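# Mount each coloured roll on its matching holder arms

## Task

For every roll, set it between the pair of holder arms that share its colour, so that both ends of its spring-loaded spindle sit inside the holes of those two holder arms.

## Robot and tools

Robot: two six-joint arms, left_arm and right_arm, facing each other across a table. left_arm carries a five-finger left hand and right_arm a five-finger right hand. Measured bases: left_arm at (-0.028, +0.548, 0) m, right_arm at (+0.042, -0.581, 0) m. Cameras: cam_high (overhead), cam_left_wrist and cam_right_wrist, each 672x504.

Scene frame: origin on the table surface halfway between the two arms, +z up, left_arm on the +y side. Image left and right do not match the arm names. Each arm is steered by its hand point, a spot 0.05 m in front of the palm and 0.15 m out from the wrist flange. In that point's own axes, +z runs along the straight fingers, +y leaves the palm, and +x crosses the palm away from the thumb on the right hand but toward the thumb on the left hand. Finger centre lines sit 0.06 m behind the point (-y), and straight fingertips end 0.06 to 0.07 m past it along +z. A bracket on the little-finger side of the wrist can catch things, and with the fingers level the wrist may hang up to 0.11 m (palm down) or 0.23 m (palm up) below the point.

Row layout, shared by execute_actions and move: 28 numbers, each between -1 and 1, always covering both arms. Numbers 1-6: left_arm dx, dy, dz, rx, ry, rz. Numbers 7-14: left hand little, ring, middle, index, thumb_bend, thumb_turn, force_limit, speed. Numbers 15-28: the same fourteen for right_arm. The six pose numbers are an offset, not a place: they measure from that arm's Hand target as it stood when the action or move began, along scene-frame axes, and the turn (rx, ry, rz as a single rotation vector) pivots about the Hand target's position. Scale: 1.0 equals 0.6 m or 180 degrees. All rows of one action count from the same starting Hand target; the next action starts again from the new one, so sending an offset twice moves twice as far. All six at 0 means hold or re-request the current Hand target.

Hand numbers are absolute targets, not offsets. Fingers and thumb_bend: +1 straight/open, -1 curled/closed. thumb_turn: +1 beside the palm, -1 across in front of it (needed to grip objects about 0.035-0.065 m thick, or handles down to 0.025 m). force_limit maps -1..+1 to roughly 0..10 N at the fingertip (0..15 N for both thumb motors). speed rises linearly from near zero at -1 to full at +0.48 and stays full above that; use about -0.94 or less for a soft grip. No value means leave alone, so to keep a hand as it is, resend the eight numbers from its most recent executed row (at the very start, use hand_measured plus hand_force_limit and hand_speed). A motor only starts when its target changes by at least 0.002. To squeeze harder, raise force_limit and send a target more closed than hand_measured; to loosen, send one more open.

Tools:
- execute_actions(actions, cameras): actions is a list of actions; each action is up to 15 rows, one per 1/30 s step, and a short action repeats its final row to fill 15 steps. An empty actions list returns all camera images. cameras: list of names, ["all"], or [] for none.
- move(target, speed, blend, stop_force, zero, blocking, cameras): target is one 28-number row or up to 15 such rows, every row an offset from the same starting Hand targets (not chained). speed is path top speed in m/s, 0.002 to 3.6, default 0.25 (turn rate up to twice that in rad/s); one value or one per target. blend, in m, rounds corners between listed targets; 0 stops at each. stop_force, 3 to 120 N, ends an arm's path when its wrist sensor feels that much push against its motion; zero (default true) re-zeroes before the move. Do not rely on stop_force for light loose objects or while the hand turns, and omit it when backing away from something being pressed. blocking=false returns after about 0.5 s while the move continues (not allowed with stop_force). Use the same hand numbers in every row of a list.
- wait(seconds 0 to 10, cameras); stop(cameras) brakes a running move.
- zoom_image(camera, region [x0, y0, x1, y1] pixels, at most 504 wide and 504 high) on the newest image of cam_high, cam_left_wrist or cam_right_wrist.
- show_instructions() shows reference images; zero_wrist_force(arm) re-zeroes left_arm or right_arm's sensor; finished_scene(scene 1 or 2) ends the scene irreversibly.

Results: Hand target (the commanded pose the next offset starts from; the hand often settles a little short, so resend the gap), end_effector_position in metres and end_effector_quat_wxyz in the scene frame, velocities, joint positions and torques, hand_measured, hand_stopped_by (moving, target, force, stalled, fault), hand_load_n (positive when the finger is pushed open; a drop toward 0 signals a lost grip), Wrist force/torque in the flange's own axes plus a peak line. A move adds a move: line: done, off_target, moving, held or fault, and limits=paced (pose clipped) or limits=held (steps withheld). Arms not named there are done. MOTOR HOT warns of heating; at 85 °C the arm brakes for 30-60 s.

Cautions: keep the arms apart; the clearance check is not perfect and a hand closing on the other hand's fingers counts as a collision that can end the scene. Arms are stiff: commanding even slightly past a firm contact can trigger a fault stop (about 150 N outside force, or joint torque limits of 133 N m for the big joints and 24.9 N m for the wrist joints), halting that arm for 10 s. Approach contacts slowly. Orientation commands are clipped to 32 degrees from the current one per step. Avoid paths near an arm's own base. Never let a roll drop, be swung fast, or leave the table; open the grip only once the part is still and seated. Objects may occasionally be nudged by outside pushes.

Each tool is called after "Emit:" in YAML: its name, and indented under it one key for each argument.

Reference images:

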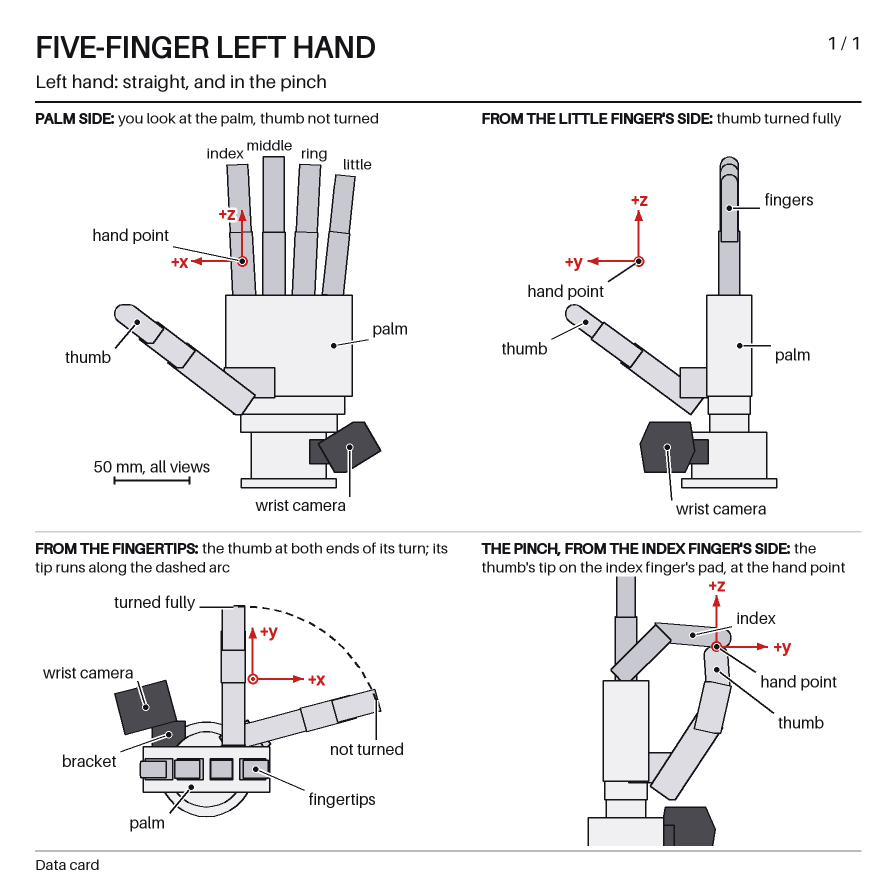

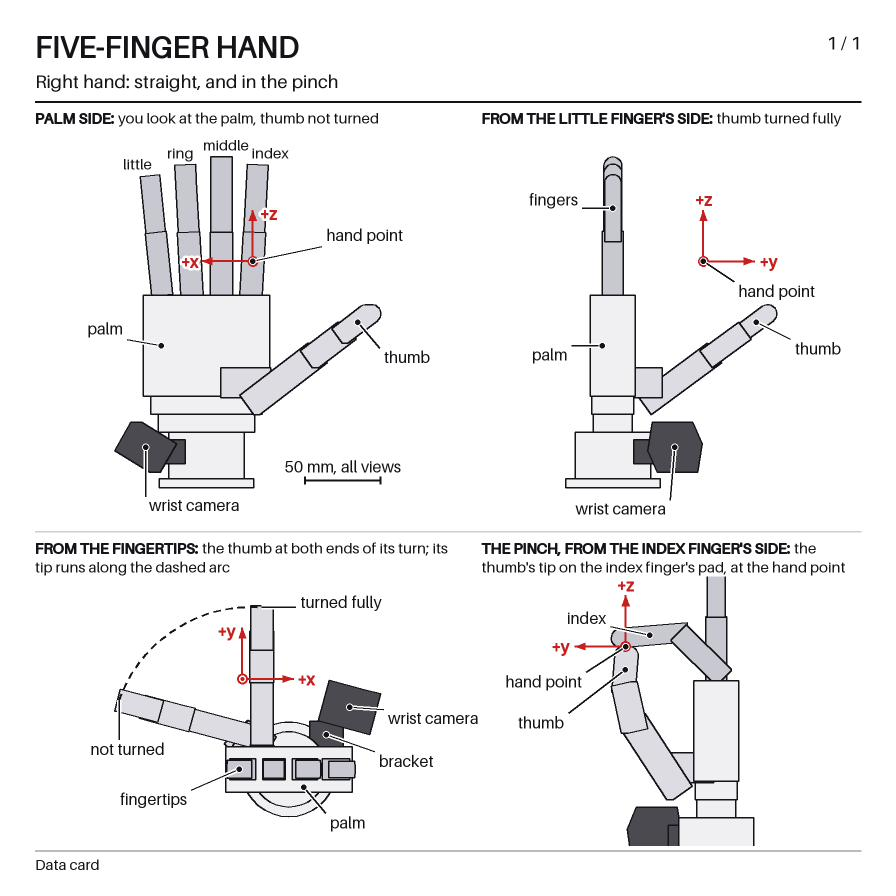

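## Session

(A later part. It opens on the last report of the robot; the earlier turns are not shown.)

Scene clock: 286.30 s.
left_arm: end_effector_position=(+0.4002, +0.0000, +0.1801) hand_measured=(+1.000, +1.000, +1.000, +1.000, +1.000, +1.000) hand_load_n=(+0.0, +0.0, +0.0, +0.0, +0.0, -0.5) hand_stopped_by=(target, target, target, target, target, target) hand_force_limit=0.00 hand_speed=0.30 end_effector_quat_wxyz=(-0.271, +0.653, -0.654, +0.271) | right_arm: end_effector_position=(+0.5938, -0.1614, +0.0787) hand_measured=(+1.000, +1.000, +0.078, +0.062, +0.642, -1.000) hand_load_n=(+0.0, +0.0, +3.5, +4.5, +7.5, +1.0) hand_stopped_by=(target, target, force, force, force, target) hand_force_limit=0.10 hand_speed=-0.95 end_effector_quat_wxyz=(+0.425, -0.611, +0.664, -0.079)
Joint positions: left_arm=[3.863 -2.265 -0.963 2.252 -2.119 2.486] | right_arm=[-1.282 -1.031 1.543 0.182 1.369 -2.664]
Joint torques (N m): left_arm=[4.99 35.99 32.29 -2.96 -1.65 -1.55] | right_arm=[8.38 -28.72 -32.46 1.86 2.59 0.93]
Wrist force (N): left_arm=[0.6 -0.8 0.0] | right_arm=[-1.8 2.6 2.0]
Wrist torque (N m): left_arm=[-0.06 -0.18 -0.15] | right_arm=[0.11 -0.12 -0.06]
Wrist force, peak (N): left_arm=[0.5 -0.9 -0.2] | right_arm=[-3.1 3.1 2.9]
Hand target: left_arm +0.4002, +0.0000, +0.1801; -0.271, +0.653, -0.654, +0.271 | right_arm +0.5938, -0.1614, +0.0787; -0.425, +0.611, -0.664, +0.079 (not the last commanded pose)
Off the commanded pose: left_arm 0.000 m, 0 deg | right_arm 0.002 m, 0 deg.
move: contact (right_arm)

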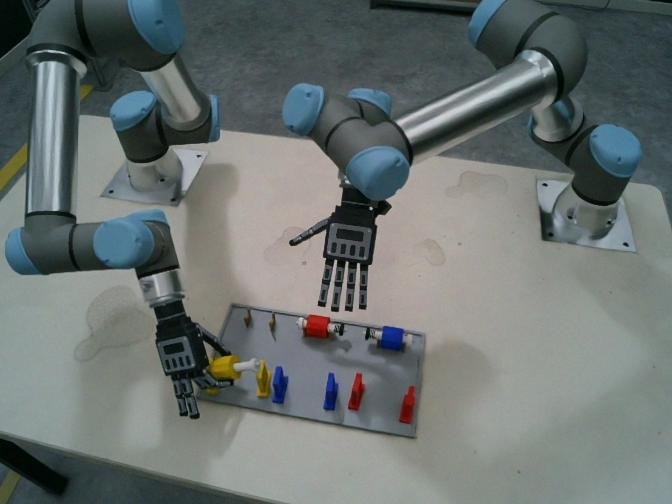

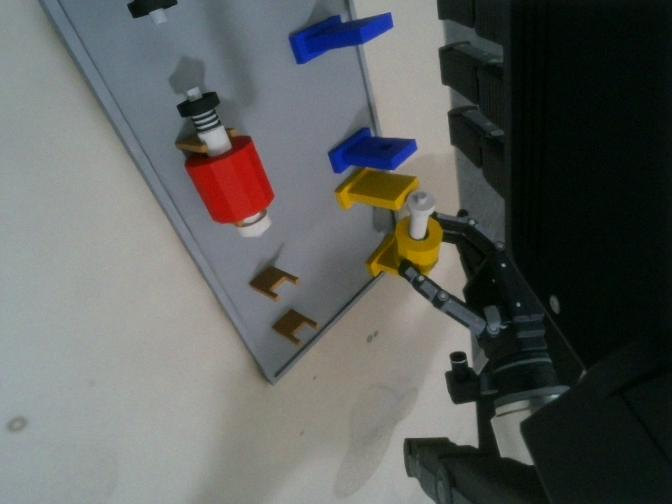

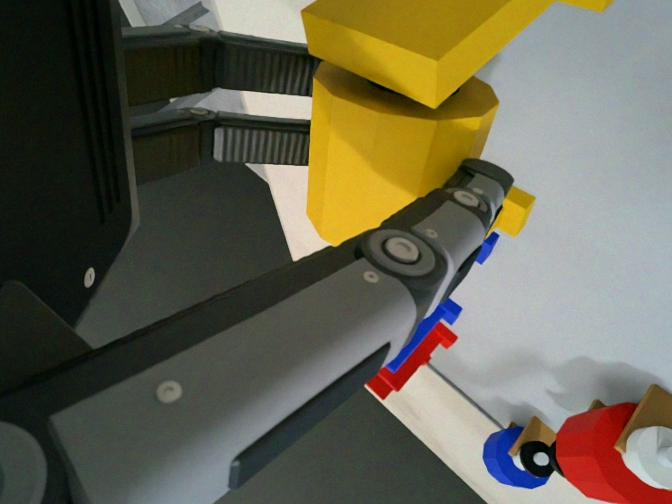

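Emit:
move:
  target:
    - [0.1,0.05,0,0,0,-0.2639,-1,-1,-1,1,-1,1,0,0.0,0,0,0,0,0,0,1,1,-0.35,-0.35,-0.15,-1,0.1,-0.95]
    - [0.1857,-0.0025,-0.1,0,0,-0.2639,-1,-1,-1,1,-1,1,0,0.0,0,0,0,0,0,0,1,1,-0.35,-0.35,-0.15,-1,0.1,-0.95]
  speed: [0.12,0.06]
  cameras: ["all"]

Scene clock: 293.60 s.
left_arm: end_effector_position=(+0.5115, -0.0014, +0.1202) hand_measured=(-1.000, -1.000, -1.000, +1.000, -0.882, +1.000) hand_load_n=(+0.5, +0.0, -0.5, +0.0, +18.5, +0.5) hand_stopped_by=(target, target, target, target, force, target) hand_force_limit=0.00 hand_speed=0.00 end_effector_quat_wxyz=(-0.139, +0.334, -0.861, +0.357) | right_arm: end_effector_position=(+0.5938, -0.1614, +0.0787) hand_measured=(+1.000, +1.000, +0.078, +0.062, +0.642, -1.000) hand_load_n=(+0.0, +0.0, +4.0, +4.5, +7.5, +0.5) hand_stopped_by=(target, target, force, force, force, target) hand_force_limit=0.10 hand_speed=-0.95 end_effector_quat_wxyz=(+0.425, -0.611, +0.664, -0.079)
Joint positions: left_arm=[4.163 -2.377 -0.887 2.457 -1.359 3.358] | right_arm=[-1.282 -1.031 1.543 0.182 1.369 -2.664]
Joint torques (N m): left_arm=[-13.47 39.48 32.73 -2.66 -1.25 -2.45] | right_arm=[9.96 -30.48 -32.71 1.77 2.23 0.8]
Wrist force (N): left_arm=[0.3 -0.7 -0.2] | right_arm=[-1.9 2.7 1.8]
Wrist torque (N m): left_arm=[-0.05 -0.10 -0.02] | right_arm=[0.16 -0.11 -0.06]
Wrist force, peak (N): left_arm=[0.7 -1.4 0.2] | right_arm=[-2.0 3.1 2.2]
Hand target: left_arm +0.5116, -0.0015, +0.1201; +0.139, -0.334, +0.861, -0.357 | right_arm +0.5938, -0.1614, +0.0787; -0.425, +0.611, -0.664, +0.079
Off the commanded pose: left_arm 0.000 m, 0 deg | right_arm 0.000 m, 0 deg.
move: done

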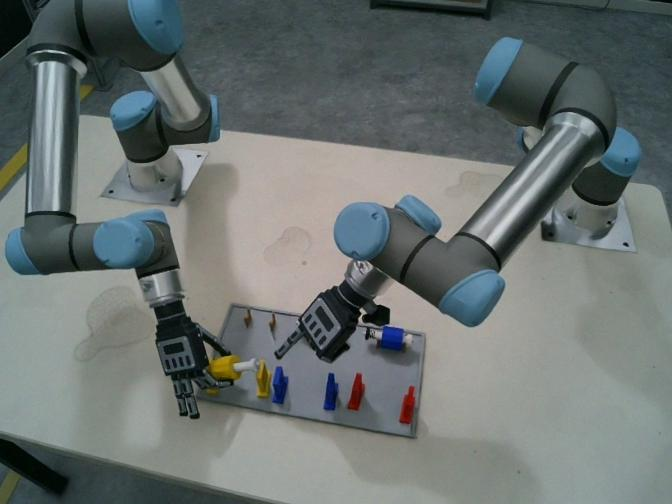

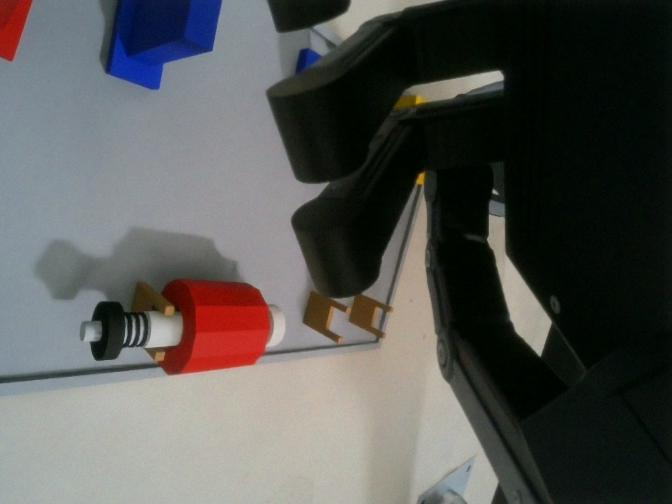

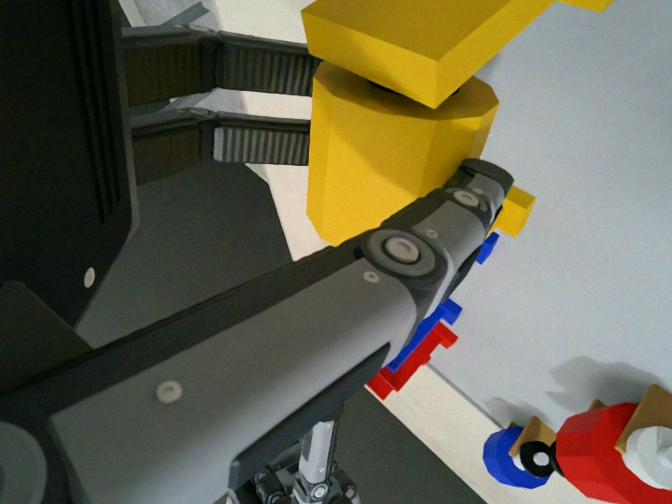

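Emit:
zoom_image:
  camera: "cam_high"
  region: [170, 280, 370, 430]

Scaled by 2.520 from the camera's 672x504 image, which has a finer 960x720 frame.

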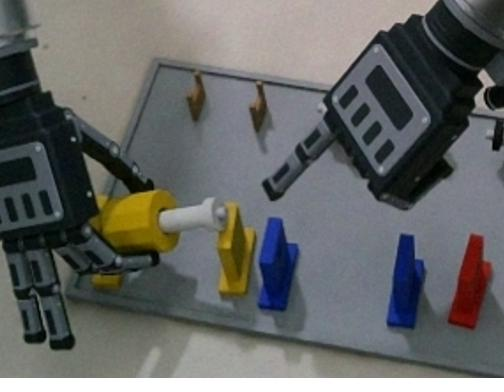

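Emit:
move:
  target:
    - [0.0133,-0.0083,-0.03,0,0,0,-1,-1,-1,1,-1,1,0,0.0,0,0,0,0,0,0,1,1,-0.35,-0.35,-0.15,-1,0.1,-0.95]
    - [0.0133,-0.0083,-0.083,0,0,0,-1,-1,-1,1,-1,1,0,0.0,0,0,0,0,0,0,1,1,-0.35,-0.35,-0.15,-1,0.1,-0.95]
  speed: [0.03,0.008]
  stop_force: 3
  cameras: ["cam_high"]

Emit:
zoom_image:
  camera: "cam_high"
  region: [220, 320, 320, 400]

Scene clock: 299.77 s.
left_arm: end_effector_position=(+0.5196, -0.0065, +0.0767) hand_measured=(-1.000, -1.000, -1.000, +1.000, -0.882, +1.000) hand_load_n=(+0.0, +0.0, -1.0, +0.0, +18.5, +0.0) hand_stopped_by=(target, target, target, target, force, target) hand_force_limit=0.00 hand_speed=0.00 end_effector_quat_wxyz=(-0.139, +0.334, -0.861, +0.357) | right_arm: end_effector_position=(+0.5938, -0.1614, +0.0787) hand_measured=(+1.000, +1.000, +0.078, +0.062, +0.642, -1.000) hand_load_n=(+0.0, +0.0, +3.5, +4.5, +7.5, +0.5) hand_stopped_by=(target, target, force, force, force, target) hand_force_limit=0.10 hand_speed=-0.95 end_effector_quat_wxyz=(+0.425, -0.611, +0.664, -0.079)
Joint positions: left_arm=[4.163 -2.426 -0.911 2.529 -1.36 3.358] | right_arm=[-1.282 -1.031 1.543 0.182 1.369 -2.664]
Joint torques (N m): left_arm=[-13.01 60.05 31.65 -2.51 -1.28 -1.78] | right_arm=[9.44 -29.4 -32.03 1.88 1.77 0.77]
Wrist force (N): left_arm=[0.5 -2.5 -3.5] | right_arm=[-1.9 2.6 2.2]
Wrist torque (N m): left_arm=[0.17 -0.11 -0.02] | right_arm=[0.10 -0.12 -0.07]
Wrist force, peak (N): left_arm=[0.4 -4.4 -7.4] | right_arm=[-2.1 2.9 2.3]
Hand target: left_arm +0.5196, -0.0065, +0.0767; +0.139, -0.334, +0.861, -0.357 (not the last commanded pose) | right_arm +0.5938, -0.1614, +0.0787; -0.425, +0.611, -0.664, +0.079
Off the commanded pose: left_arm 0.006 m, 0 deg | right_arm 0.000 m, 0 deg.
move: contact (left_arm); path passed 1 of 2 targets
Images, in order (width x height): cam_high 672x504.

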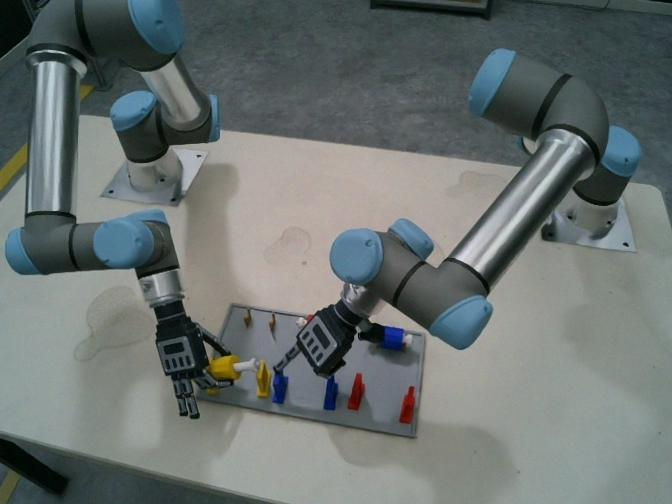

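Scaled by 5.040 from the camera's 672x504 image, which has a finer 960x720 frame.

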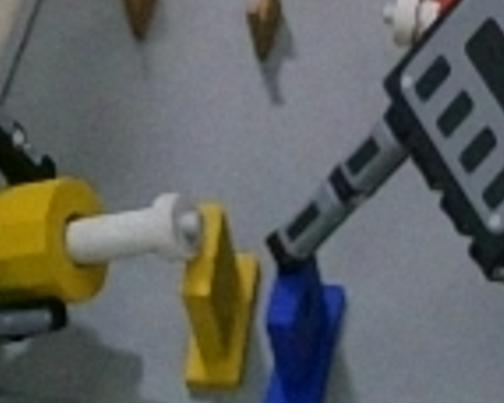

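Emit:
move:
  target:
    - [0,0,0.02,0,0,0,-1,-1,-1,1,-1,1,0,0.0,0,0,0,0,0,0,1,1,-0.35,-0.35,-0.15,-1,0.1,-0.95]
    - [-0.0062,-0.0267,0.02,0,0,0,-1,-1,-1,1,-1,1,0,0.0,0,0,0,0,0,0,1,1,-0.35,-0.35,-0.15,-1,0.1,-0.95]
    - [-0.0062,-0.0267,0.008,0,0,0,-1,-1,-1,1,-1,1,0,0.0,0,0,0,0,0,0,1,1,-0.35,-0.35,-0.15,-1,0.1,-0.95]
  speed: 0.03
  cameras: ["cam_high"]

Emit:
zoom_image:
  camera: "cam_high"
  region: [220, 330, 300, 400]

Scene clock: 302.63 s.
left_arm: end_effector_position=(+0.5158, -0.0225, +0.0816) hand_measured=(-1.000, -1.000, -1.000, +1.000, -0.882, +1.000) hand_load_n=(+0.0, +0.0, -1.0, +0.0, +18.5, +0.5) hand_stopped_by=(target, target, target, target, force, target) hand_force_limit=0.00 hand_speed=0.00 end_effector_quat_wxyz=(-0.139, +0.334, -0.861, +0.357) | right_arm: end_effector_position=(+0.5938, -0.1614, +0.0787) hand_measured=(+1.000, +1.000, +0.078, +0.062, +0.642, -1.000) hand_load_n=(+0.0, +0.0, +3.5, +5.0, +7.5, +0.5) hand_stopped_by=(target, target, force, force, force, target) hand_force_limit=0.10 hand_speed=-0.95 end_effector_quat_wxyz=(+0.425, -0.611, +0.664, -0.079)
Joint positions: left_arm=[4.138 -2.448 -0.858 2.501 -1.377 3.34] | right_arm=[-1.282 -1.031 1.543 0.182 1.369 -2.664]
Joint torques (N m): left_arm=[-13.23 42.14 8.37 0.68 -1.36 -2.47] | right_arm=[11.19 -30.73 -32.19 1.82 1.53 0.84]
Wrist force (N): left_arm=[0.7 -0.7 0.0] | right_arm=[-2.1 2.7 2.1]
Wrist torque (N m): left_arm=[-0.07 -0.13 -0.01] | right_arm=[0.13 -0.09 -0.07]
Wrist force, peak (N): left_arm=[0.7 -2.4 -3.6] | right_arm=[-1.9 3.1 2.0]
Hand target: left_arm +0.5158, -0.0225, +0.0815; +0.139, -0.334, +0.861, -0.357 | right_arm +0.5938, -0.1614, +0.0787; -0.425, +0.611, -0.664, +0.079
Off the commanded pose: left_arm 0.000 m, 0 deg | right_arm 0.000 m, 0 deg.
move: done
Images, in order (width x height): cam_high 672x504.

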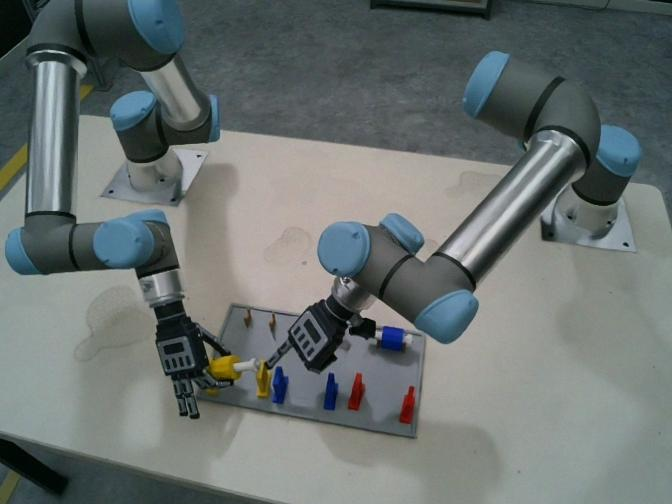

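Scaled by 6.300 from the camera's 672x504 image, which has a finer 960x720 frame.

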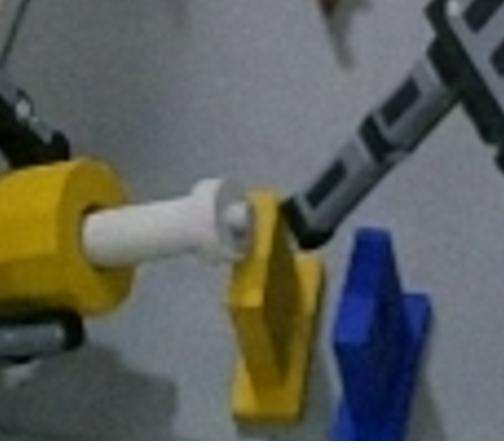

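Emit:
execute_actions:
  actions: []
  cameras: ["cam_high", "cam_right_wrist"]

Emit:
zoom_image:
  camera: "cam_high"
  region: [200, 320, 320, 410]

Scene clock: 303.73 s.
left_arm: end_effector_position=(+0.5158, -0.0225, +0.0815) hand_measured=(-1.000, -1.000, -1.000, +1.000, -0.882, +1.000) hand_load_n=(+0.0, +0.0, -0.5, +0.0, +18.5, +0.5) hand_stopped_by=(target, target, target, target, force, target) hand_force_limit=0.00 hand_speed=0.00 end_effector_quat_wxyz=(-0.139, +0.334, -0.861, +0.357) | right_arm: end_effector_position=(+0.5938, -0.1614, +0.0787) hand_measured=(+1.000, +1.000, +0.078, +0.062, +0.642, -1.000) hand_load_n=(+0.0, +0.0, +3.5, +4.5, +7.5, +0.5) hand_stopped_by=(target, target, force, force, force, target) hand_force_limit=0.10 hand_speed=-0.95 end_effector_quat_wxyz=(+0.425, -0.611, +0.664, -0.079)
Joint positions: left_arm=[4.138 -2.448 -0.858 2.502 -1.377 3.34] | right_arm=[-1.282 -1.031 1.543 0.182 1.369 -2.664]
Joint velocities: within noise
Joint torques (N m): left_arm=[-13.37 41.32 7.97 0.89 -1.28 -2.69] | right_arm=[8.75 -30.11 -32.5 1.64 1.8 0.74]
Wrist force (N): left_arm=[0.7 -0.7 0.1] | right_arm=[-1.9 2.7 2.1]
Wrist torque (N m): left_arm=[-0.08 -0.14 -0.01] | right_arm=[0.13 -0.10 -0.06]
Wrist force, peak (N): left_arm=[0.8 -0.7 0.1] | right_arm=[-2.1 3.0 2.1]
Hand target: left_arm +0.5158, -0.0225, +0.0815; +0.139, -0.334, +0.861, -0.357 | right_arm +0.5938, -0.1614, +0.0787; -0.425, +0.611, -0.664, +0.079
Off the commanded pose: left_arm 0.000 m, 0 deg | right_arm 0.000 m, 0 deg.
Images, in order (width x height): cam_high 672x504, cam_right_wrist 672x504.

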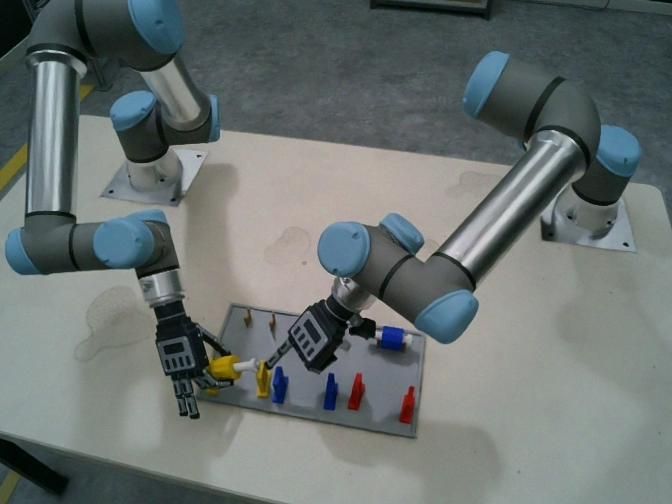

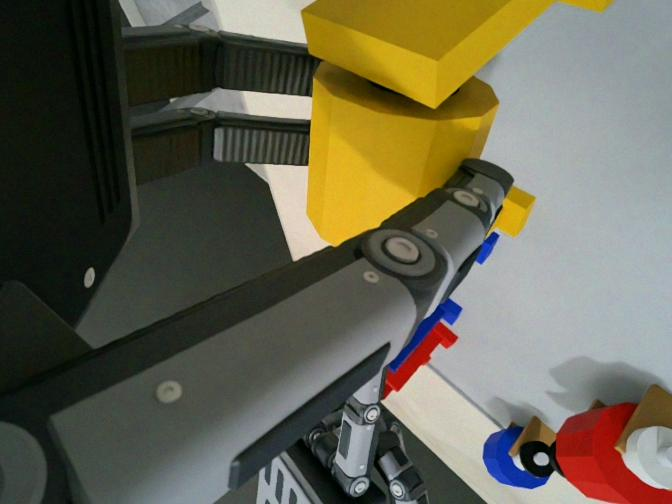

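Scaled by 4.200 from the camera's 672x504 image, which has a finer 960x720 frame.

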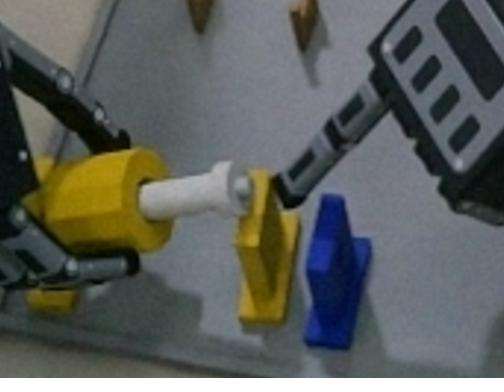

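Emit:
move:
  target: [0.0017,-0.0333,-0.0017,0,0,0,-1,-1,-1,1,-1,1,0,0.0,0,0,0,0,0,0,1,1,-0.35,-0.35,-0.15,-1,0.1,-0.95]
  speed: 0.01
  stop_force: 3
  cameras: ["cam_high"]

Emit:
zoom_image:
  camera: "cam_high"
  region: [220, 330, 300, 390]

Scene clock: 306.27 s.
left_arm: end_effector_position=(+0.5164, -0.0334, +0.0809) hand_measured=(-1.000, -1.000, -1.000, +1.000, -0.882, +1.000) hand_load_n=(+0.0, +0.5, -0.5, -2.5, +18.5, +0.0) hand_stopped_by=(target, target, target, target, force, target) hand_force_limit=0.00 hand_speed=0.00 end_effector_quat_wxyz=(-0.139, +0.334, -0.861, +0.357) | right_arm: end_effector_position=(+0.5938, -0.1614, +0.0787) hand_measured=(+1.000, +1.000, +0.078, +0.062, +0.642, -1.000) hand_load_n=(+0.0, +0.0, +3.5, +5.0, +7.5, +1.5) hand_stopped_by=(target, target, force, force, force, target) hand_force_limit=0.10 hand_speed=-0.95 end_effector_quat_wxyz=(+0.425, -0.611, +0.664, -0.079)
Joint positions: left_arm=[4.124 -2.473 -0.812 2.483 -1.386 3.329] | right_arm=[-1.282 -1.031 1.543 0.182 1.369 -2.664]
Joint torques (N m): left_arm=[12.55 65.09 8.55 1.44 1.78 2.44] | right_arm=[9.8 -30.57 -26.66 1.78 1.58 0.63]
Wrist force (N): left_arm=[-0.5 1.7 -1.2] | right_arm=[-3.0 0.7 0.7]
Wrist torque (N m): left_arm=[0.00 -0.20 -0.08] | right_arm=[0.09 -0.08 -0.07]
Wrist force, peak (N): left_arm=[-1.4 2.2 -2.9] | right_arm=[-1.8 2.9 2.2]
Hand target: left_arm +0.5164, -0.0334, +0.0809; +0.139, -0.334, +0.861, -0.357 (not the last commanded pose) | right_arm +0.5938, -0.1614, +0.0787; -0.425, +0.611, -0.664, +0.079
Off the commanded pose: left_arm 0.009 m, 0 deg | right_arm 0.000 m, 0 deg.
move: contact (left_arm)
Images, in order (width x height): cam_high 672x504.

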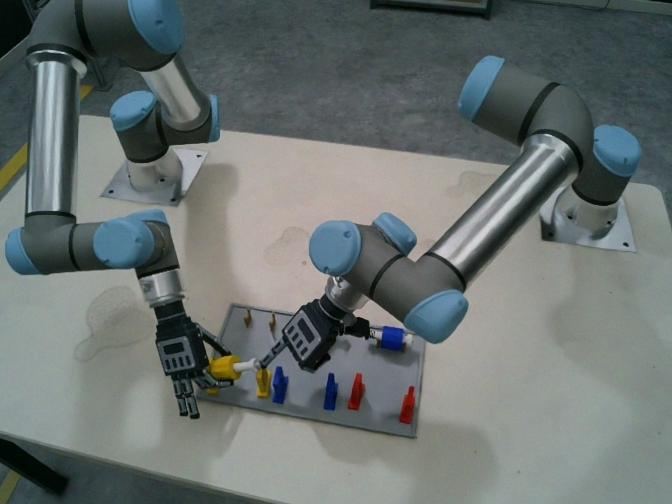

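Scaled by 6.300 from the camera's 672x504 image, which has a finer 960x720 frame.

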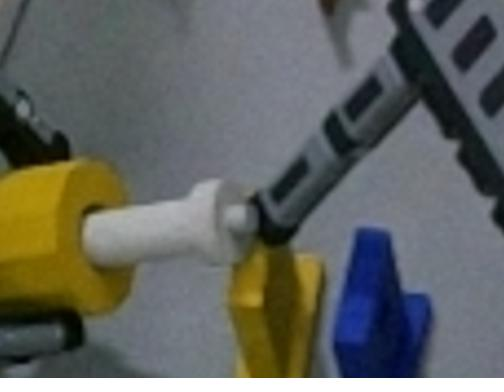

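Emit:
move:
  target:
    - [0,0.005,0.0,0,0,0,-1,-1,-1,1,-1,1,0,0.0,0,0,0,0,0,0,1,1,-0.35,-0.35,-0.15,-1,0.1,-0.95]
    - [0.0017,0.005,0.0067,0,0,0,-1,-1,-1,1,-1,1,0,0.0,0,0,0,0,0,0,1,1,-0.35,-0.35,-0.15,-1,0.1,-0.95]
  speed: 0.02

Emit:
move:
  target: [0,-0.02,-0.0017,0,0,0,-1,-1,-1,1,-1,1,0,0.0,0,0,0,0,0,0,1,1,-0.35,-0.35,-0.15,-1,0.1,-0.95]
  speed: 0.008
  stop_force: 3
  cameras: ["cam_high"]

Emit:
zoom_image:
  camera: "cam_high"
  region: [220, 330, 300, 390]

Scene clock: 308.03 s.
left_arm: end_effector_position=(+0.5174, -0.0304, +0.0850) hand_measured=(-1.000, -1.000, -1.000, +1.000, -0.882, +1.000) hand_load_n=(+0.0, +0.0, -1.0, -1.5, +18.5, +0.5) hand_stopped_by=(target, target, target, target, force, target) hand_force_limit=0.00 hand_speed=0.00 end_effector_quat_wxyz=(-0.139, +0.334, -0.861, +0.357) | right_arm: end_effector_position=(+0.5938, -0.1614, +0.0787) hand_measured=(+1.000, +1.000, +0.078, +0.062, +0.642, -1.000) hand_load_n=(+0.0, +0.0, +3.5, +5.0, +7.0, +1.5) hand_stopped_by=(target, target, force, force, force, target) hand_force_limit=0.10 hand_speed=-0.95 end_effector_quat_wxyz=(+0.425, -0.611, +0.664, -0.079)
Joint positions: left_arm=[4.129 -2.467 -0.814 2.478 -1.383 3.333] | right_arm=[-1.282 -1.031 1.543 0.182 1.369 -2.664]
Joint torques (N m): left_arm=[13.43 44.28 33.21 -2.08 1.78 2.35] | right_arm=[10.12 -30.78 -18.55 1.93 1.51 0.53]
Wrist force (N): left_arm=[0.6 0.8 -0.3] | right_arm=[-3.5 0.7 1.3]
Wrist torque (N m): left_arm=[-0.03 -0.16 -0.17] | right_arm=[0.08 -0.08 -0.07]
Wrist force, peak (N): left_arm=[-0.3 1.7 -1.5] | right_arm=[-3.5 0.7 1.3]
Hand target: left_arm +0.5174, -0.0304, +0.0850; +0.139, -0.334, +0.861, -0.357 | right_arm +0.5938, -0.1614, +0.0787; -0.425, +0.611, -0.664, +0.079
Off the commanded pose: left_arm 0.000 m, 0 deg | right_arm 0.000 m, 0 deg.
move: done

Scene clock: 309.73 s.
left_arm: end_effector_position=(+0.5174, -0.0341, +0.0847) hand_measured=(-1.000, -1.000, -1.000, +1.000, -0.882, +1.000) hand_load_n=(+0.0, +0.0, -0.5, -4.0, +18.5, +0.5) hand_stopped_by=(target, target, target, target, force, target) hand_force_limit=0.00 hand_speed=0.00 end_effector_quat_wxyz=(-0.139, +0.334, -0.861, +0.357) | right_arm: end_effector_position=(+0.5938, -0.1614, +0.0787) hand_measured=(+1.000, +1.000, +0.078, +0.062, +0.642, -1.000) hand_load_n=(+0.0, +0.0, +3.5, +6.5, +6.5, +3.5) hand_stopped_by=(target, target, force, force, force, target) hand_force_limit=0.10 hand_speed=-0.95 end_effector_quat_wxyz=(+0.425, -0.611, +0.664, -0.079)
Joint positions: left_arm=[4.124 -2.475 -0.799 2.472 -1.386 3.329] | right_arm=[-1.282 -1.031 1.543 0.182 1.369 -2.664]
Joint torques (N m): left_arm=[12.31 65.63 9.62 1.81 1.51 2.36] | right_arm=[6.22 -30.11 -10.25 1.62 1.43 0.77]
Wrist force (N): left_arm=[0.0 2.6 -1.8] | right_arm=[-7.1 -1.8 1.6]
Wrist torque (N m): left_arm=[-0.04 -0.17 -0.05] | right_arm=[0.04 -0.09 -0.02]
Wrist force, peak (N): left_arm=[-0.8 3.3 -3.3] | right_arm=[-7.7 -1.8 1.5]
Hand target: left_arm +0.5174, -0.0341, +0.0847; +0.139, -0.334, +0.861, -0.357 (not the last commanded pose) | right_arm +0.5938, -0.1614, +0.0787; -0.425, +0.611, -0.664, +0.079
Off the commanded pose: left_arm 0.008 m, 0 deg | right_arm 0.000 m, 0 deg.
move: contact (left_arm)
Images, in order (width x height): cam_high 672x504.

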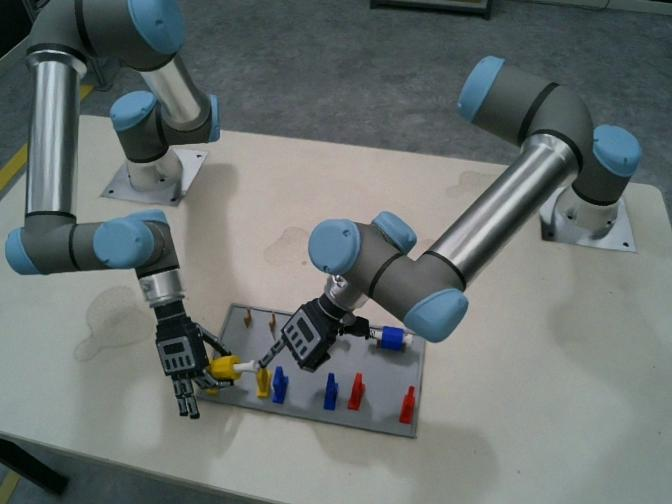

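Scaled by 6.300 from the camera's 672x504 image, which has a finer 960x720 frame.

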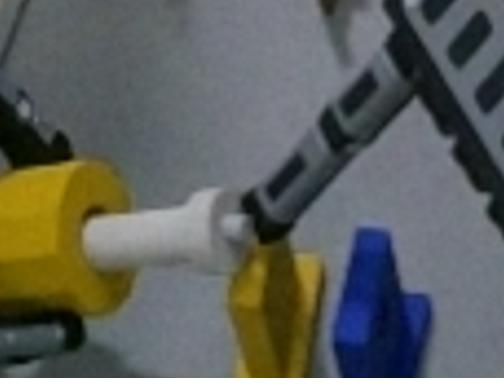

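Emit:
move:
  target:
    - [0,0.006,0.0,0,0,0,-1,-1,-1,1,-1,1,0,0.0,0,0,0,0,0,0,1,1,-0.35,-0.35,-0.15,-1,0.1,-0.95]
    - [0.0042,0.006,0.0067,0,0,0,-1,-1,-1,1,-1,1,0,0.0,0,0,0,0,0,0,1,1,-0.35,-0.35,-0.15,-1,0.1,-0.95]
  speed: 0.02

Emit:
move:
  target: [0.001,-0.02,-0.004,0,0,0,-1,-1,-1,1,-1,1,0,0.0,0,0,0,0,0,0,1,1,-0.35,-0.35,-0.15,-1,0.1,-0.95]
  speed: 0.008
  stop_force: 3
  cameras: ["cam_high"]

Emit:
zoom_image:
  camera: "cam_high"
  region: [220, 330, 300, 390]

Scene clock: 311.60 s.
left_arm: end_effector_position=(+0.5199, -0.0305, +0.0886) hand_measured=(-1.000, -1.000, -1.000, +1.000, -0.882, +1.000) hand_load_n=(+0.0, +0.0, -0.5, -2.0, +18.5, +0.5) hand_stopped_by=(target, target, target, target, force, target) hand_force_limit=0.00 hand_speed=0.00 end_effector_quat_wxyz=(-0.139, +0.334, -0.861, +0.357) | right_arm: end_effector_position=(+0.5938, -0.1614, +0.0787) hand_measured=(+1.000, +1.000, +0.078, +0.062, +0.642, -1.000) hand_load_n=(+0.0, +0.0, +3.0, +6.0, +7.5, +2.5) hand_stopped_by=(target, target, force, force, force, target) hand_force_limit=0.10 hand_speed=-0.95 end_effector_quat_wxyz=(+0.425, -0.611, +0.664, -0.079)
Joint positions: left_arm=[4.131 -2.471 -0.796 2.464 -1.382 3.334] | right_arm=[-1.282 -1.031 1.543 0.182 1.369 -2.664]
Joint torques (N m): left_arm=[13.84 43.26 33.13 -1.98 1.29 2.41] | right_arm=[1.31 -30.18 -5.46 1.63 1.03 0.52]
Wrist force (N): left_arm=[0.6 1.0 -1.1] | right_arm=[-4.1 0.2 1.7]
Wrist torque (N m): left_arm=[-0.06 -0.13 -0.14] | right_arm=[0.10 -0.08 -0.02]
Wrist force, peak (N): left_arm=[0.0 2.8 -1.9] | right_arm=[-7.5 -1.8 2.0]
Hand target: left_arm +0.5199, -0.0305, +0.0887; +0.139, -0.334, +0.861, -0.357 | right_arm +0.5938, -0.1614, +0.0787; -0.425, +0.611, -0.664, +0.079
Off the commanded pose: left_arm 0.000 m, 0 deg | right_arm 0.000 m, 0 deg.
move: done

Scene clock: 312.90 s.
left_arm: end_effector_position=(+0.5201, -0.0309, +0.0885) hand_measured=(-1.000, -1.000, -1.000, +1.000, -0.882, +1.000) hand_load_n=(+0.0, +0.0, -0.5, -2.5, +18.5, +0.5) hand_stopped_by=(target, target, target, target, force, target) hand_force_limit=0.00 hand_speed=0.00 end_effector_quat_wxyz=(-0.139, +0.334, -0.861, +0.357) | right_arm: end_effector_position=(+0.5938, -0.1614, +0.0787) hand_measured=(+1.000, +1.000, +0.078, +0.062, +0.642, -1.000) hand_load_n=(+0.0, +0.0, +3.0, +6.0, +7.0, +2.5) hand_stopped_by=(target, target, force, force, force, target) hand_force_limit=0.10 hand_speed=-0.95 end_effector_quat_wxyz=(+0.425, -0.611, +0.664, -0.079)
Joint positions: left_arm=[4.13 -2.473 -0.793 2.463 -1.382 3.334] | right_arm=[-1.282 -1.031 1.543 0.182 1.369 -2.664]
Joint torques (N m): left_arm=[12.61 64.55 8.87 1.52 1.6 2.46] | right_arm=[-1.94 -29.94 -6.22 1.77 1.17 0.49]
Wrist force (N): left_arm=[-0.1 1.5 -2.7] | right_arm=[-4.2 0.8 2.6]
Wrist torque (N m): left_arm=[0.02 -0.18 -0.14] | right_arm=[0.09 -0.08 -0.03]
Wrist force, peak (N): left_arm=[-1.1 2.3 -4.1] | right_arm=[-4.8 0.9 2.6]
Hand target: left_arm +0.5201, -0.0309, +0.0885; +0.139, -0.334, +0.861, -0.357 (not the last commanded pose) | right_arm +0.5938, -0.1614, +0.0787; -0.425, +0.611, -0.664, +0.079
Off the commanded pose: left_arm 0.012 m, 0 deg | right_arm 0.000 m, 0 deg.
move: contact (left_arm)
Images, in order (width x height): cam_high 672x504.

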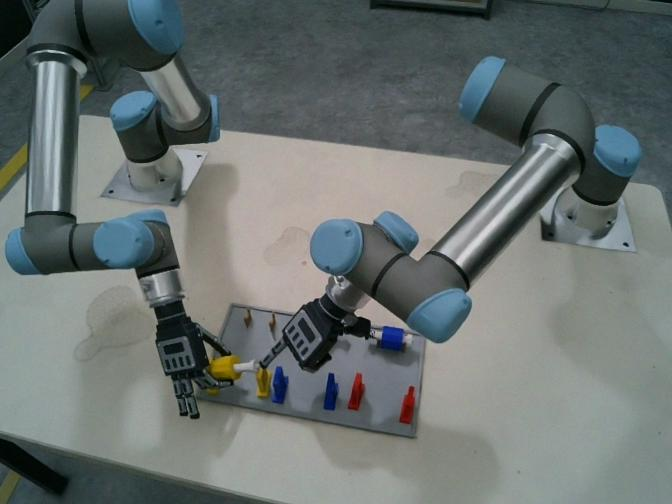

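Scaled by 6.300 from the camera's 672x504 image, which has a finer 960x720 frame.

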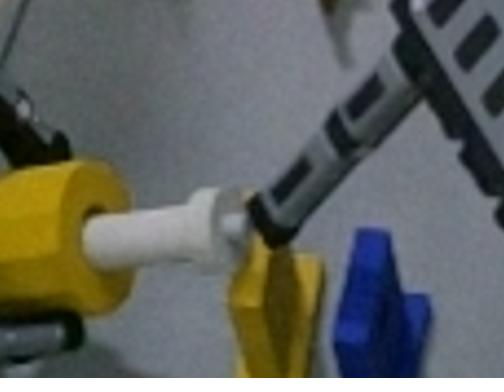

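Emit:
move:
  target: [0.0042,-0.012,-0.0035,0,0,0,-1,-1,-1,1,-1,1,0,0.0,0,0,0,0,0,0,1,1,-0.35,-0.35,-0.15,-1,0.1,-0.95]
  speed: 0.006
  stop_force: 6
  cameras: ["cam_high", "cam_right_wrist"]

Emit:
zoom_image:
  camera: "cam_high"
  region: [220, 330, 300, 390]

Scene clock: 316.00 s.
left_arm: end_effector_position=(+0.5221, -0.0365, +0.0869) hand_measured=(-1.000, -1.000, -1.000, +1.000, -0.882, +1.000) hand_load_n=(+0.0, +0.0, -0.5, -5.5, +19.0, +0.5) hand_stopped_by=(target, target, target, target, force, target) hand_force_limit=0.00 hand_speed=0.00 end_effector_quat_wxyz=(-0.139, +0.334, -0.861, +0.357) | right_arm: end_effector_position=(+0.5938, -0.1614, +0.0787) hand_measured=(+1.000, +1.000, +0.078, +0.062, +0.642, -1.000) hand_load_n=(-0.5, +0.0, +4.0, +7.0, +6.5, +2.5) hand_stopped_by=(target, target, force, force, force, target) hand_force_limit=0.10 hand_speed=-0.95 end_effector_quat_wxyz=(+0.425, -0.611, +0.664, -0.079)
Joint positions: left_arm=[4.125 -2.491 -0.763 2.452 -1.386 3.33] | right_arm=[-1.282 -1.031 1.543 0.182 1.369 -2.664]
Joint torques (N m): left_arm=[11.52 64.99 9.23 2.34 2 2.08] | right_arm=[-9.1 -29.58 -10.22 1.66 1.31 0.48]
Wrist force (N): left_arm=[-1.3 3.6 -6.2] | right_arm=[-4.1 -1.4 4.1]
Wrist torque (N m): left_arm=[0.17 -0.27 -0.11] | right_arm=[0.05 -0.06 -0.06]
Wrist force, peak (N): left_arm=[-1.9 4.4 -8.0] | right_arm=[-3.7 -1.0 5.0]
Hand target: left_arm +0.5221, -0.0365, +0.0869; +0.139, -0.334, +0.861, -0.357 (not the last commanded pose) | right_arm +0.5938, -0.1614, +0.0787; -0.425, +0.611, -0.664, +0.079
Off the commanded pose: left_arm 0.002 m, 0 deg | right_arm 0.000 m, 0 deg.
move: contact (left_arm)
Images, in order (width x height): cam_high 672x504, cam_right_wrist 672x504.

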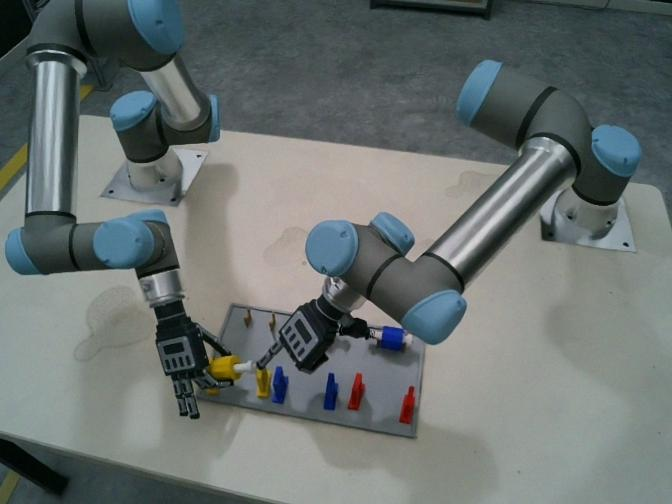

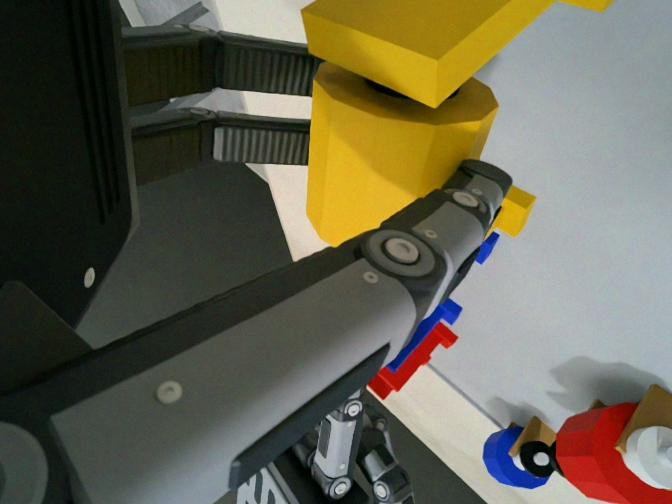

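Scaled by 6.300 from the camera's 672x504 image, which has a finer 960x720 frame.

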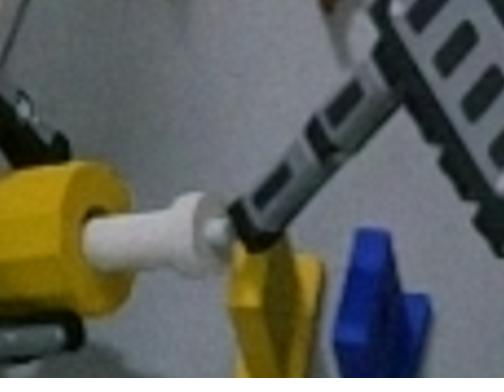

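Emit:
move:
  target: [0.0,-0.001,-0.0083,0,0,0,-1,-1,-1,1,-1,1,0,0.0,0,0,-0.0042,0,0,0,1,1,-0.35,-0.35,-0.15,-1,0.1,-0.95]
  speed: 0.006
  stop_force: 6
  cameras: ["cam_high", "cam_right_wrist"]

Emit:
zoom_image:
  camera: "cam_high"
  region: [220, 330, 300, 390]

Scene clock: 318.23 s.
left_arm: end_effector_position=(+0.5221, -0.0371, +0.0819) hand_measured=(-1.000, -1.000, -1.000, +1.000, -0.882, +1.000) hand_load_n=(+0.0, +0.0, -0.5, -8.0, +18.5, +0.5) hand_stopped_by=(target, target, target, target, force, target) hand_force_limit=0.00 hand_speed=0.00 end_effector_quat_wxyz=(-0.139, +0.334, -0.861, +0.357) | right_arm: end_effector_position=(+0.5938, -0.1614, +0.0762) hand_measured=(+1.000, +1.000, +0.078, +0.062, +0.642, -1.000) hand_load_n=(+0.0, +0.0, +2.5, +7.5, +6.0, +3.0) hand_stopped_by=(target, target, force, force, force, target) hand_force_limit=0.10 hand_speed=-0.95 end_effector_quat_wxyz=(+0.425, -0.611, +0.664, -0.079)
Joint positions: left_arm=[4.124 -2.495 -0.77 2.462 -1.387 3.329] | right_arm=[-1.282 -1.029 1.546 0.177 1.369 -2.664]
Joint torques (N m): left_arm=[-15.2 43.1 11.42 2.94 -0.45 -2.68] | right_arm=[-8.17 -27.74 0.35 0.17 1.23 0.35]
Wrist force (N): left_arm=[-2.0 5.4 -6.8] | right_arm=[-3.7 -3.6 2.0]
Wrist torque (N m): left_arm=[0.13 -0.27 -0.14] | right_arm=[0.00 -0.01 -0.06]
Wrist force, peak (N): left_arm=[-1.8 5.8 -7.0] | right_arm=[-4.4 -3.9 2.0]
Hand target: left_arm +0.5221, -0.0371, +0.0819; +0.139, -0.334, +0.861, -0.357 | right_arm +0.5938, -0.1614, +0.0762; -0.425, +0.611, -0.664, +0.079
Off the commanded pose: left_arm 0.000 m, 0 deg | right_arm 0.000 m, 0 deg.
move: done
Images, in order (width x height): cam_high 672x504, cam_right_wrist 672x504.

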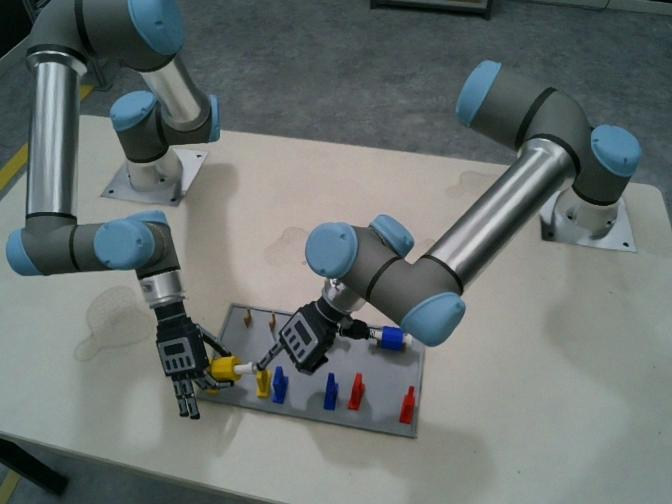

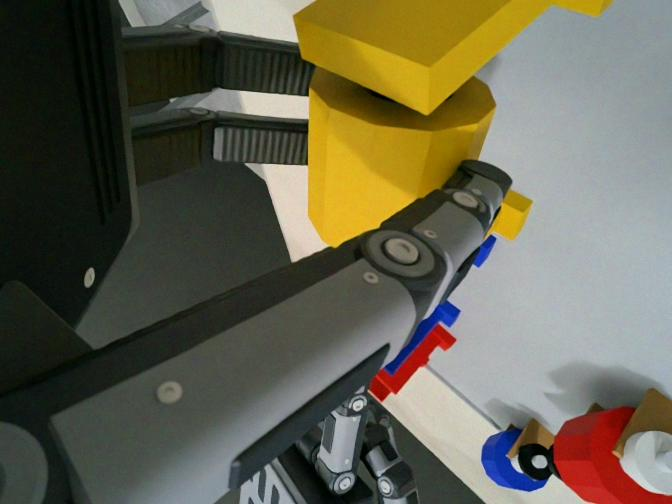

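Scaled by 6.300 from the camera's 672x504 image, which has a finer 960x720 frame.

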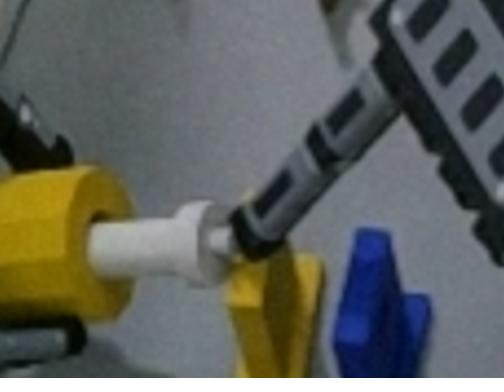

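Emit:
move:
  target: [0.0017,-0.001,-0.0067,0,0,0,-1,-1,-1,1,-1,1,0,0.0,0,0,-0.0042,0,0,0,1,1,-0.35,-0.35,-0.15,-1,0.1,-0.95]
  speed: 0.006
  stop_force: 6
  cameras: ["cam_high", "cam_right_wrist"]

Emit:
zoom_image:
  camera: "cam_high"
  region: [220, 330, 300, 390]

Scene clock: 320.20 s.
left_arm: end_effector_position=(+0.5231, -0.0377, +0.0779) hand_measured=(-1.000, -1.000, -1.000, +1.000, -0.882, +1.000) hand_load_n=(+0.0, +0.0, -1.0, -9.5, +18.5, +0.5) hand_stopped_by=(target, target, target, target, force, target) hand_force_limit=0.00 hand_speed=0.00 end_effector_quat_wxyz=(-0.139, +0.334, -0.861, +0.357) | right_arm: end_effector_position=(+0.5938, -0.1614, +0.0736) hand_measured=(+1.000, +1.000, +0.078, +0.062, +0.642, -1.000) hand_load_n=(+0.0, +0.0, +2.0, +10.0, +6.0, +3.0) hand_stopped_by=(target, target, force, force, force, target) hand_force_limit=0.10 hand_speed=-0.95 end_effector_quat_wxyz=(+0.425, -0.611, +0.664, -0.079)
Joint positions: left_arm=[4.124 -2.5 -0.769 2.468 -1.387 3.329] | right_arm=[-1.282 -1.026 1.548 0.171 1.369 -2.664]
Joint torques (N m): left_arm=[7.02 42.2 35.69 3.28 2.27 1.4] | right_arm=[-5.79 -26.44 0.03 0.52 1.06 0.49]
Wrist force (N): left_arm=[-1.6 7.1 -8.0] | right_arm=[-2.5 -5.2 3.1]
Wrist torque (N m): left_arm=[0.19 -0.26 -0.13] | right_arm=[0.03 0.07 -0.07]
Wrist force, peak (N): left_arm=[-1.8 7.1 -7.9] | right_arm=[-2.6 -5.8 3.1]
Hand target: left_arm +0.5231, -0.0377, +0.0779; +0.139, -0.334, +0.861, -0.357 | right_arm +0.5938, -0.1614, +0.0736; -0.425, +0.611, -0.664, +0.079
Off the commanded pose: left_arm 0.000 m, 0 deg | right_arm 0.000 m, 0 deg.
move: done
Images, in order (width x height): cam_high 672x504, cam_right_wrist 672x504.

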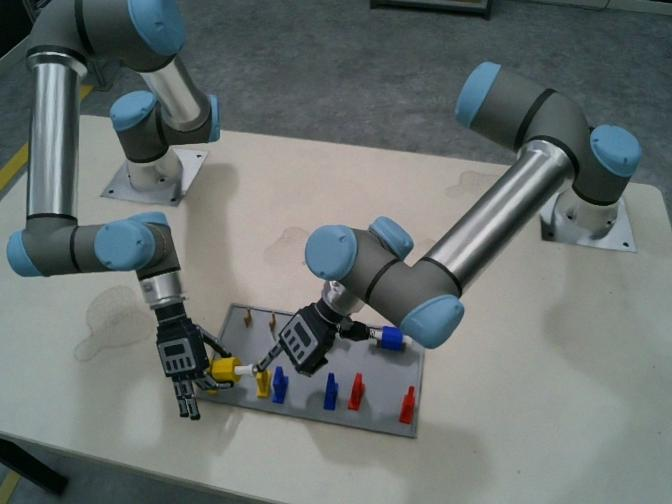

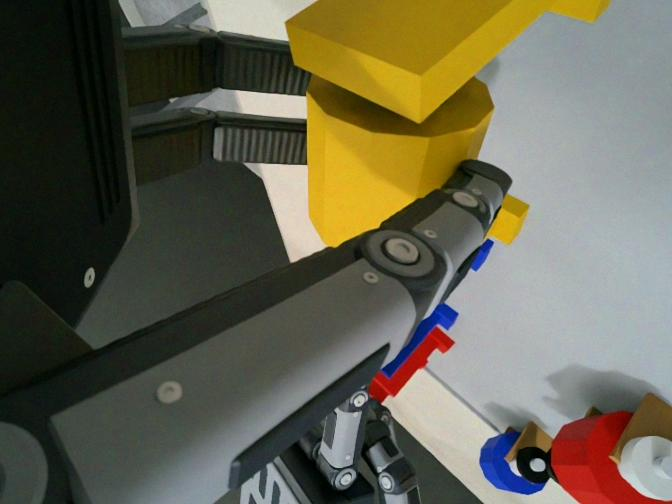

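Scaled by 6.300 from the camera's 672x504 image, which has a finer 960x720 frame.

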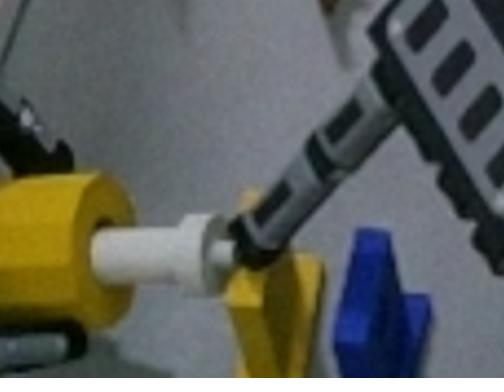

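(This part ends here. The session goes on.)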